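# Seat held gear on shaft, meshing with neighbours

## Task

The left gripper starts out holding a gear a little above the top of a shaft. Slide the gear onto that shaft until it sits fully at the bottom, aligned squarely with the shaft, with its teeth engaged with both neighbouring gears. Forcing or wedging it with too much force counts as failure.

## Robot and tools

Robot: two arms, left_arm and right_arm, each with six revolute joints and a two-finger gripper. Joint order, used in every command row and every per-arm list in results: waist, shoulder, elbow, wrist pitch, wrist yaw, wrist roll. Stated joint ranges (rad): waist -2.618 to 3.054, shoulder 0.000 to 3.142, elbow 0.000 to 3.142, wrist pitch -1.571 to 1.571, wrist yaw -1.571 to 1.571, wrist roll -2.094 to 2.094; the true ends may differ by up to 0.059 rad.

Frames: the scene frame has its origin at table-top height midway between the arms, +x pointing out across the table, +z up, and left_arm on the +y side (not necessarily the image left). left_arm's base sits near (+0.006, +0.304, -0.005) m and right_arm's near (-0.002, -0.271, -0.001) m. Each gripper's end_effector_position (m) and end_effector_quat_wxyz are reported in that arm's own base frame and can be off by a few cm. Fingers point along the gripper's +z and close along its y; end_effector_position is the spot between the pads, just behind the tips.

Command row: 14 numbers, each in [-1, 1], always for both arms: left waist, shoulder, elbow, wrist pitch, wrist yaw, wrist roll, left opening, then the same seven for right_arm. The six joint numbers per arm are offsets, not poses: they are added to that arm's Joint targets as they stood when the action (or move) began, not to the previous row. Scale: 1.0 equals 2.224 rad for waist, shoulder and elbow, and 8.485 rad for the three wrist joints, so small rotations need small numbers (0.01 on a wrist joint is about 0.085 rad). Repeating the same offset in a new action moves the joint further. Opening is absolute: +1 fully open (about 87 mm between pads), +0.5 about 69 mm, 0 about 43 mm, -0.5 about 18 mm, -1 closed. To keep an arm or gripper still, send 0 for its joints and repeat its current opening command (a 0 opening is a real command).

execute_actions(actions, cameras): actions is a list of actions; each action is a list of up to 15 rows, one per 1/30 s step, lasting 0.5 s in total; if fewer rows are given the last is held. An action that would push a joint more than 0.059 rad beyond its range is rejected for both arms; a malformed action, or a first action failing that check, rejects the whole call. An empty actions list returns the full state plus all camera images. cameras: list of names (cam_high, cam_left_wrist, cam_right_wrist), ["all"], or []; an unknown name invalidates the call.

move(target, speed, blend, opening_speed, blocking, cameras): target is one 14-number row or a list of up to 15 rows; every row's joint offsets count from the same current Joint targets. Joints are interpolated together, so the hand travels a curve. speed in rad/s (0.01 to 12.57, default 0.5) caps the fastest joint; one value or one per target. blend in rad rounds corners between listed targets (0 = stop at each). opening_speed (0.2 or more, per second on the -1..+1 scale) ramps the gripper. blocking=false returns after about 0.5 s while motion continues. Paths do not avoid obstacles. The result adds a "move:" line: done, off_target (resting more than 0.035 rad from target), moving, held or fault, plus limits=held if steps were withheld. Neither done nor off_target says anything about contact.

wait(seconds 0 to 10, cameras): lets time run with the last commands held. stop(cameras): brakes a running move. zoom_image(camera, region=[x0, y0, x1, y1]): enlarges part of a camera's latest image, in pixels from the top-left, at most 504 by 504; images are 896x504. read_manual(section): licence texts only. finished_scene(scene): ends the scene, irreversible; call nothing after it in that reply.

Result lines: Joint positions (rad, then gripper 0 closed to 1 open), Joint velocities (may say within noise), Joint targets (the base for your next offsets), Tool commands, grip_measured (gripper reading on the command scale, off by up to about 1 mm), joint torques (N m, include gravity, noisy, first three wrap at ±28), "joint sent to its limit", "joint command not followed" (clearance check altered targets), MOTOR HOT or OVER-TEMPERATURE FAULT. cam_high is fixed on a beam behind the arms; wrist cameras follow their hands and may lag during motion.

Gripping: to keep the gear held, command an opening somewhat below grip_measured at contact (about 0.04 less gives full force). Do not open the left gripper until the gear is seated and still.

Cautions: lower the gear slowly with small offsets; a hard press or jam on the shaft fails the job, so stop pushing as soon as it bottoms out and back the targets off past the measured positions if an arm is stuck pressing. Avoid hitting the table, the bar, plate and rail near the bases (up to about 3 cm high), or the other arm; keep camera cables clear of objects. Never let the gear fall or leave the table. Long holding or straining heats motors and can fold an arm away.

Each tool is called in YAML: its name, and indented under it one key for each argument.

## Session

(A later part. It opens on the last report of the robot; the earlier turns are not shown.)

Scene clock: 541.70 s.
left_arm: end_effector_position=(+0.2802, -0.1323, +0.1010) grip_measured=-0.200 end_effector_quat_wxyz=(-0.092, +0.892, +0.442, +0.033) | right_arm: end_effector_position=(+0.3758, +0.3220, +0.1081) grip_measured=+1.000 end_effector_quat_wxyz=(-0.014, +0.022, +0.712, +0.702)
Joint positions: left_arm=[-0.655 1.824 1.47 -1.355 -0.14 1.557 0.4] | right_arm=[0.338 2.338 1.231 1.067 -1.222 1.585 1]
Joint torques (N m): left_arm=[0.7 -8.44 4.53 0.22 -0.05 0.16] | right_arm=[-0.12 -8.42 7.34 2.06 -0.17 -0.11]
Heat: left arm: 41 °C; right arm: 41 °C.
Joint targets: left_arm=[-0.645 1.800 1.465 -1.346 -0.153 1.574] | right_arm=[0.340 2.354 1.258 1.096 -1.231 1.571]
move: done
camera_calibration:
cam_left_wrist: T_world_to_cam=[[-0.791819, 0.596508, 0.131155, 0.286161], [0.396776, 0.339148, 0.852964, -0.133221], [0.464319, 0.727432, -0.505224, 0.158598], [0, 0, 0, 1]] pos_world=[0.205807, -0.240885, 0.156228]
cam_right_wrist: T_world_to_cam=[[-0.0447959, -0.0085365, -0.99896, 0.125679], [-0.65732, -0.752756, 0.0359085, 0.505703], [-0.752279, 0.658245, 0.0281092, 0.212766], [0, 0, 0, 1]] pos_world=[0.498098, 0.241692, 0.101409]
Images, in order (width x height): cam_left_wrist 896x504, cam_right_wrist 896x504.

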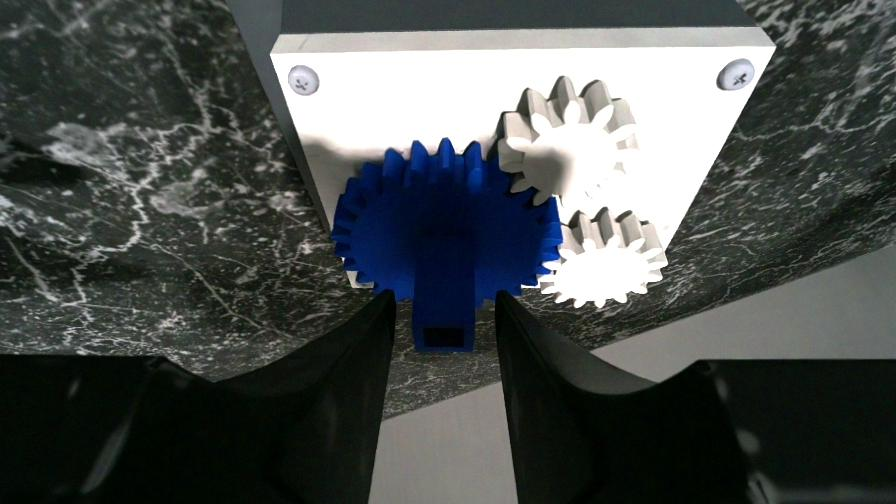

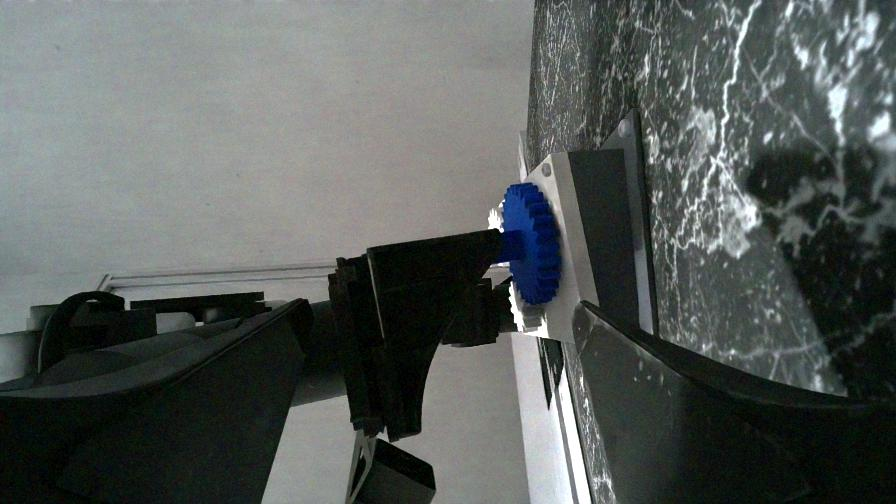

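move:
  target: [-0.008,0.004,0.0755,-0.0186,0,-0.001,0,0,0,0,0,0,0,1]
  speed: 0.12
  opening_speed: 1
  cameras: ["cam_left_wrist","cam_right_wrist"]

zoom_image:
  camera: "cam_right_wrist"
  region: [455, 180, 575, 320]

Scene clock: 548.93 s.
left_arm: end_effector_position=(+0.2845, -0.1357, +0.1363) grip_measured=+0.000 end_effector_quat_wxyz=(-0.085, +0.892, +0.442, +0.036) | right_arm: end_effector_position=(+0.3758, +0.3220, +0.1081) grip_measured=+1.000 end_effector_quat_wxyz=(-0.014, +0.022, +0.712, +0.702)
Joint positions: left_arm=[-0.655 1.824 1.612 -1.481 -0.14 1.557 0.5] | right_arm=[0.338 2.338 1.231 1.067 -1.222 1.585 1]
Joint torques (N m): left_arm=[-0.84 -7.72 6.5 -0.04 -0.04 0.09] | right_arm=[-0.12 -8.4 7.34 2.07 -0.17 -0.11]
Heat: left arm: 41 °C; right arm: 41 °C.
Joint targets: left_arm=[-0.663 1.809 1.632 -1.503 -0.153 1.566] | right_arm=[0.340 2.354 1.258 1.096 -1.231 1.571]
move: done
camera_calibration:
cam_left_wrist: T_world_to_cam=[[-0.793126, 0.598049, 0.115277, 0.289644], [0.385901, 0.347013, 0.854788, -0.15988], [0.471202, 0.72244, -0.506012, 0.174379], [0, 0, 0, 1]] pos_world=[0.209254, -0.243719, 0.191512]
cam_right_wrist: T_world_to_cam=[[-0.0447959, -0.0085365, -0.99896, 0.125679], [-0.65732, -0.752756, 0.0359085, 0.505703], [-0.752279, 0.658245, 0.0281092, 0.212766], [0, 0, 0, 1]] pos_world=[0.498098, 0.241692, 0.101409]
Images, in order (width x height): cam_left_wrist 896x504, cam_right_wrist 896x504.

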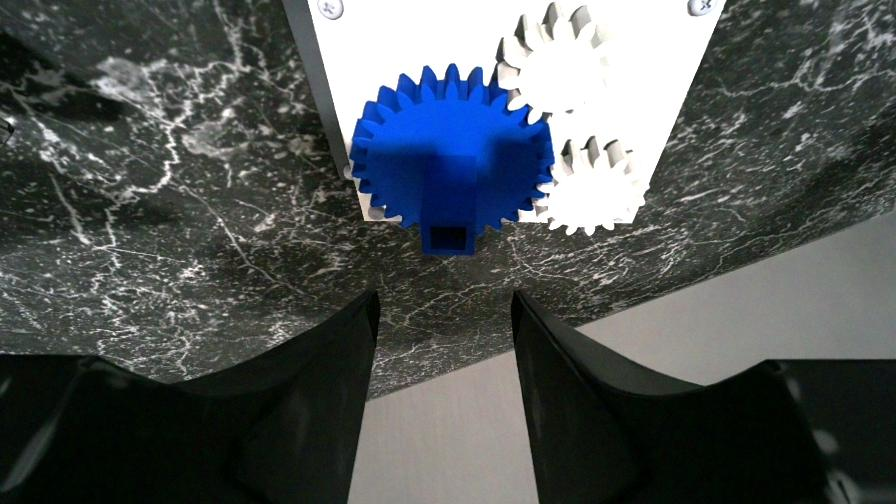

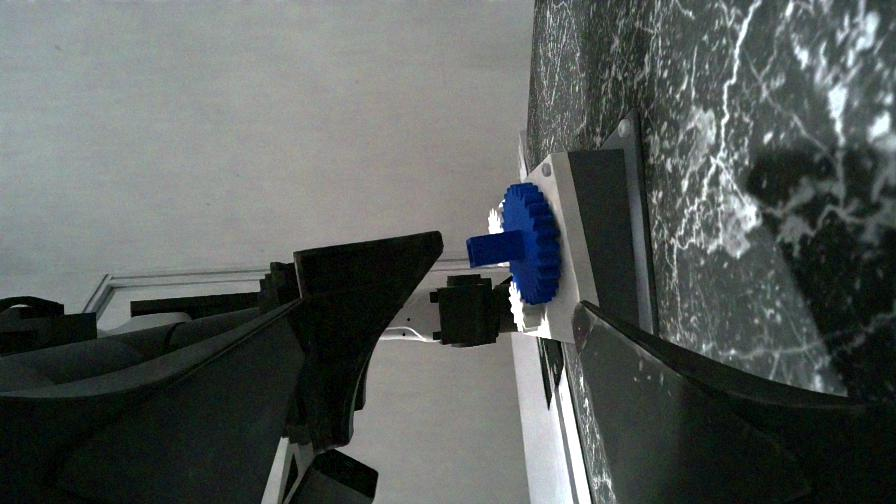

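Scaled by 3.600 from the camera's 896x504 image, which has a finer 1280x720 frame.

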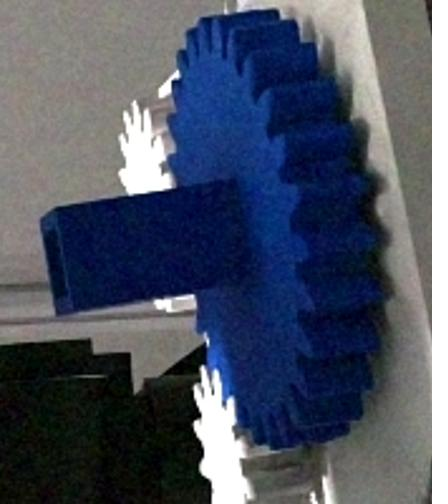

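finished_scene:
  scene: 1

The scene is finished: the task was done.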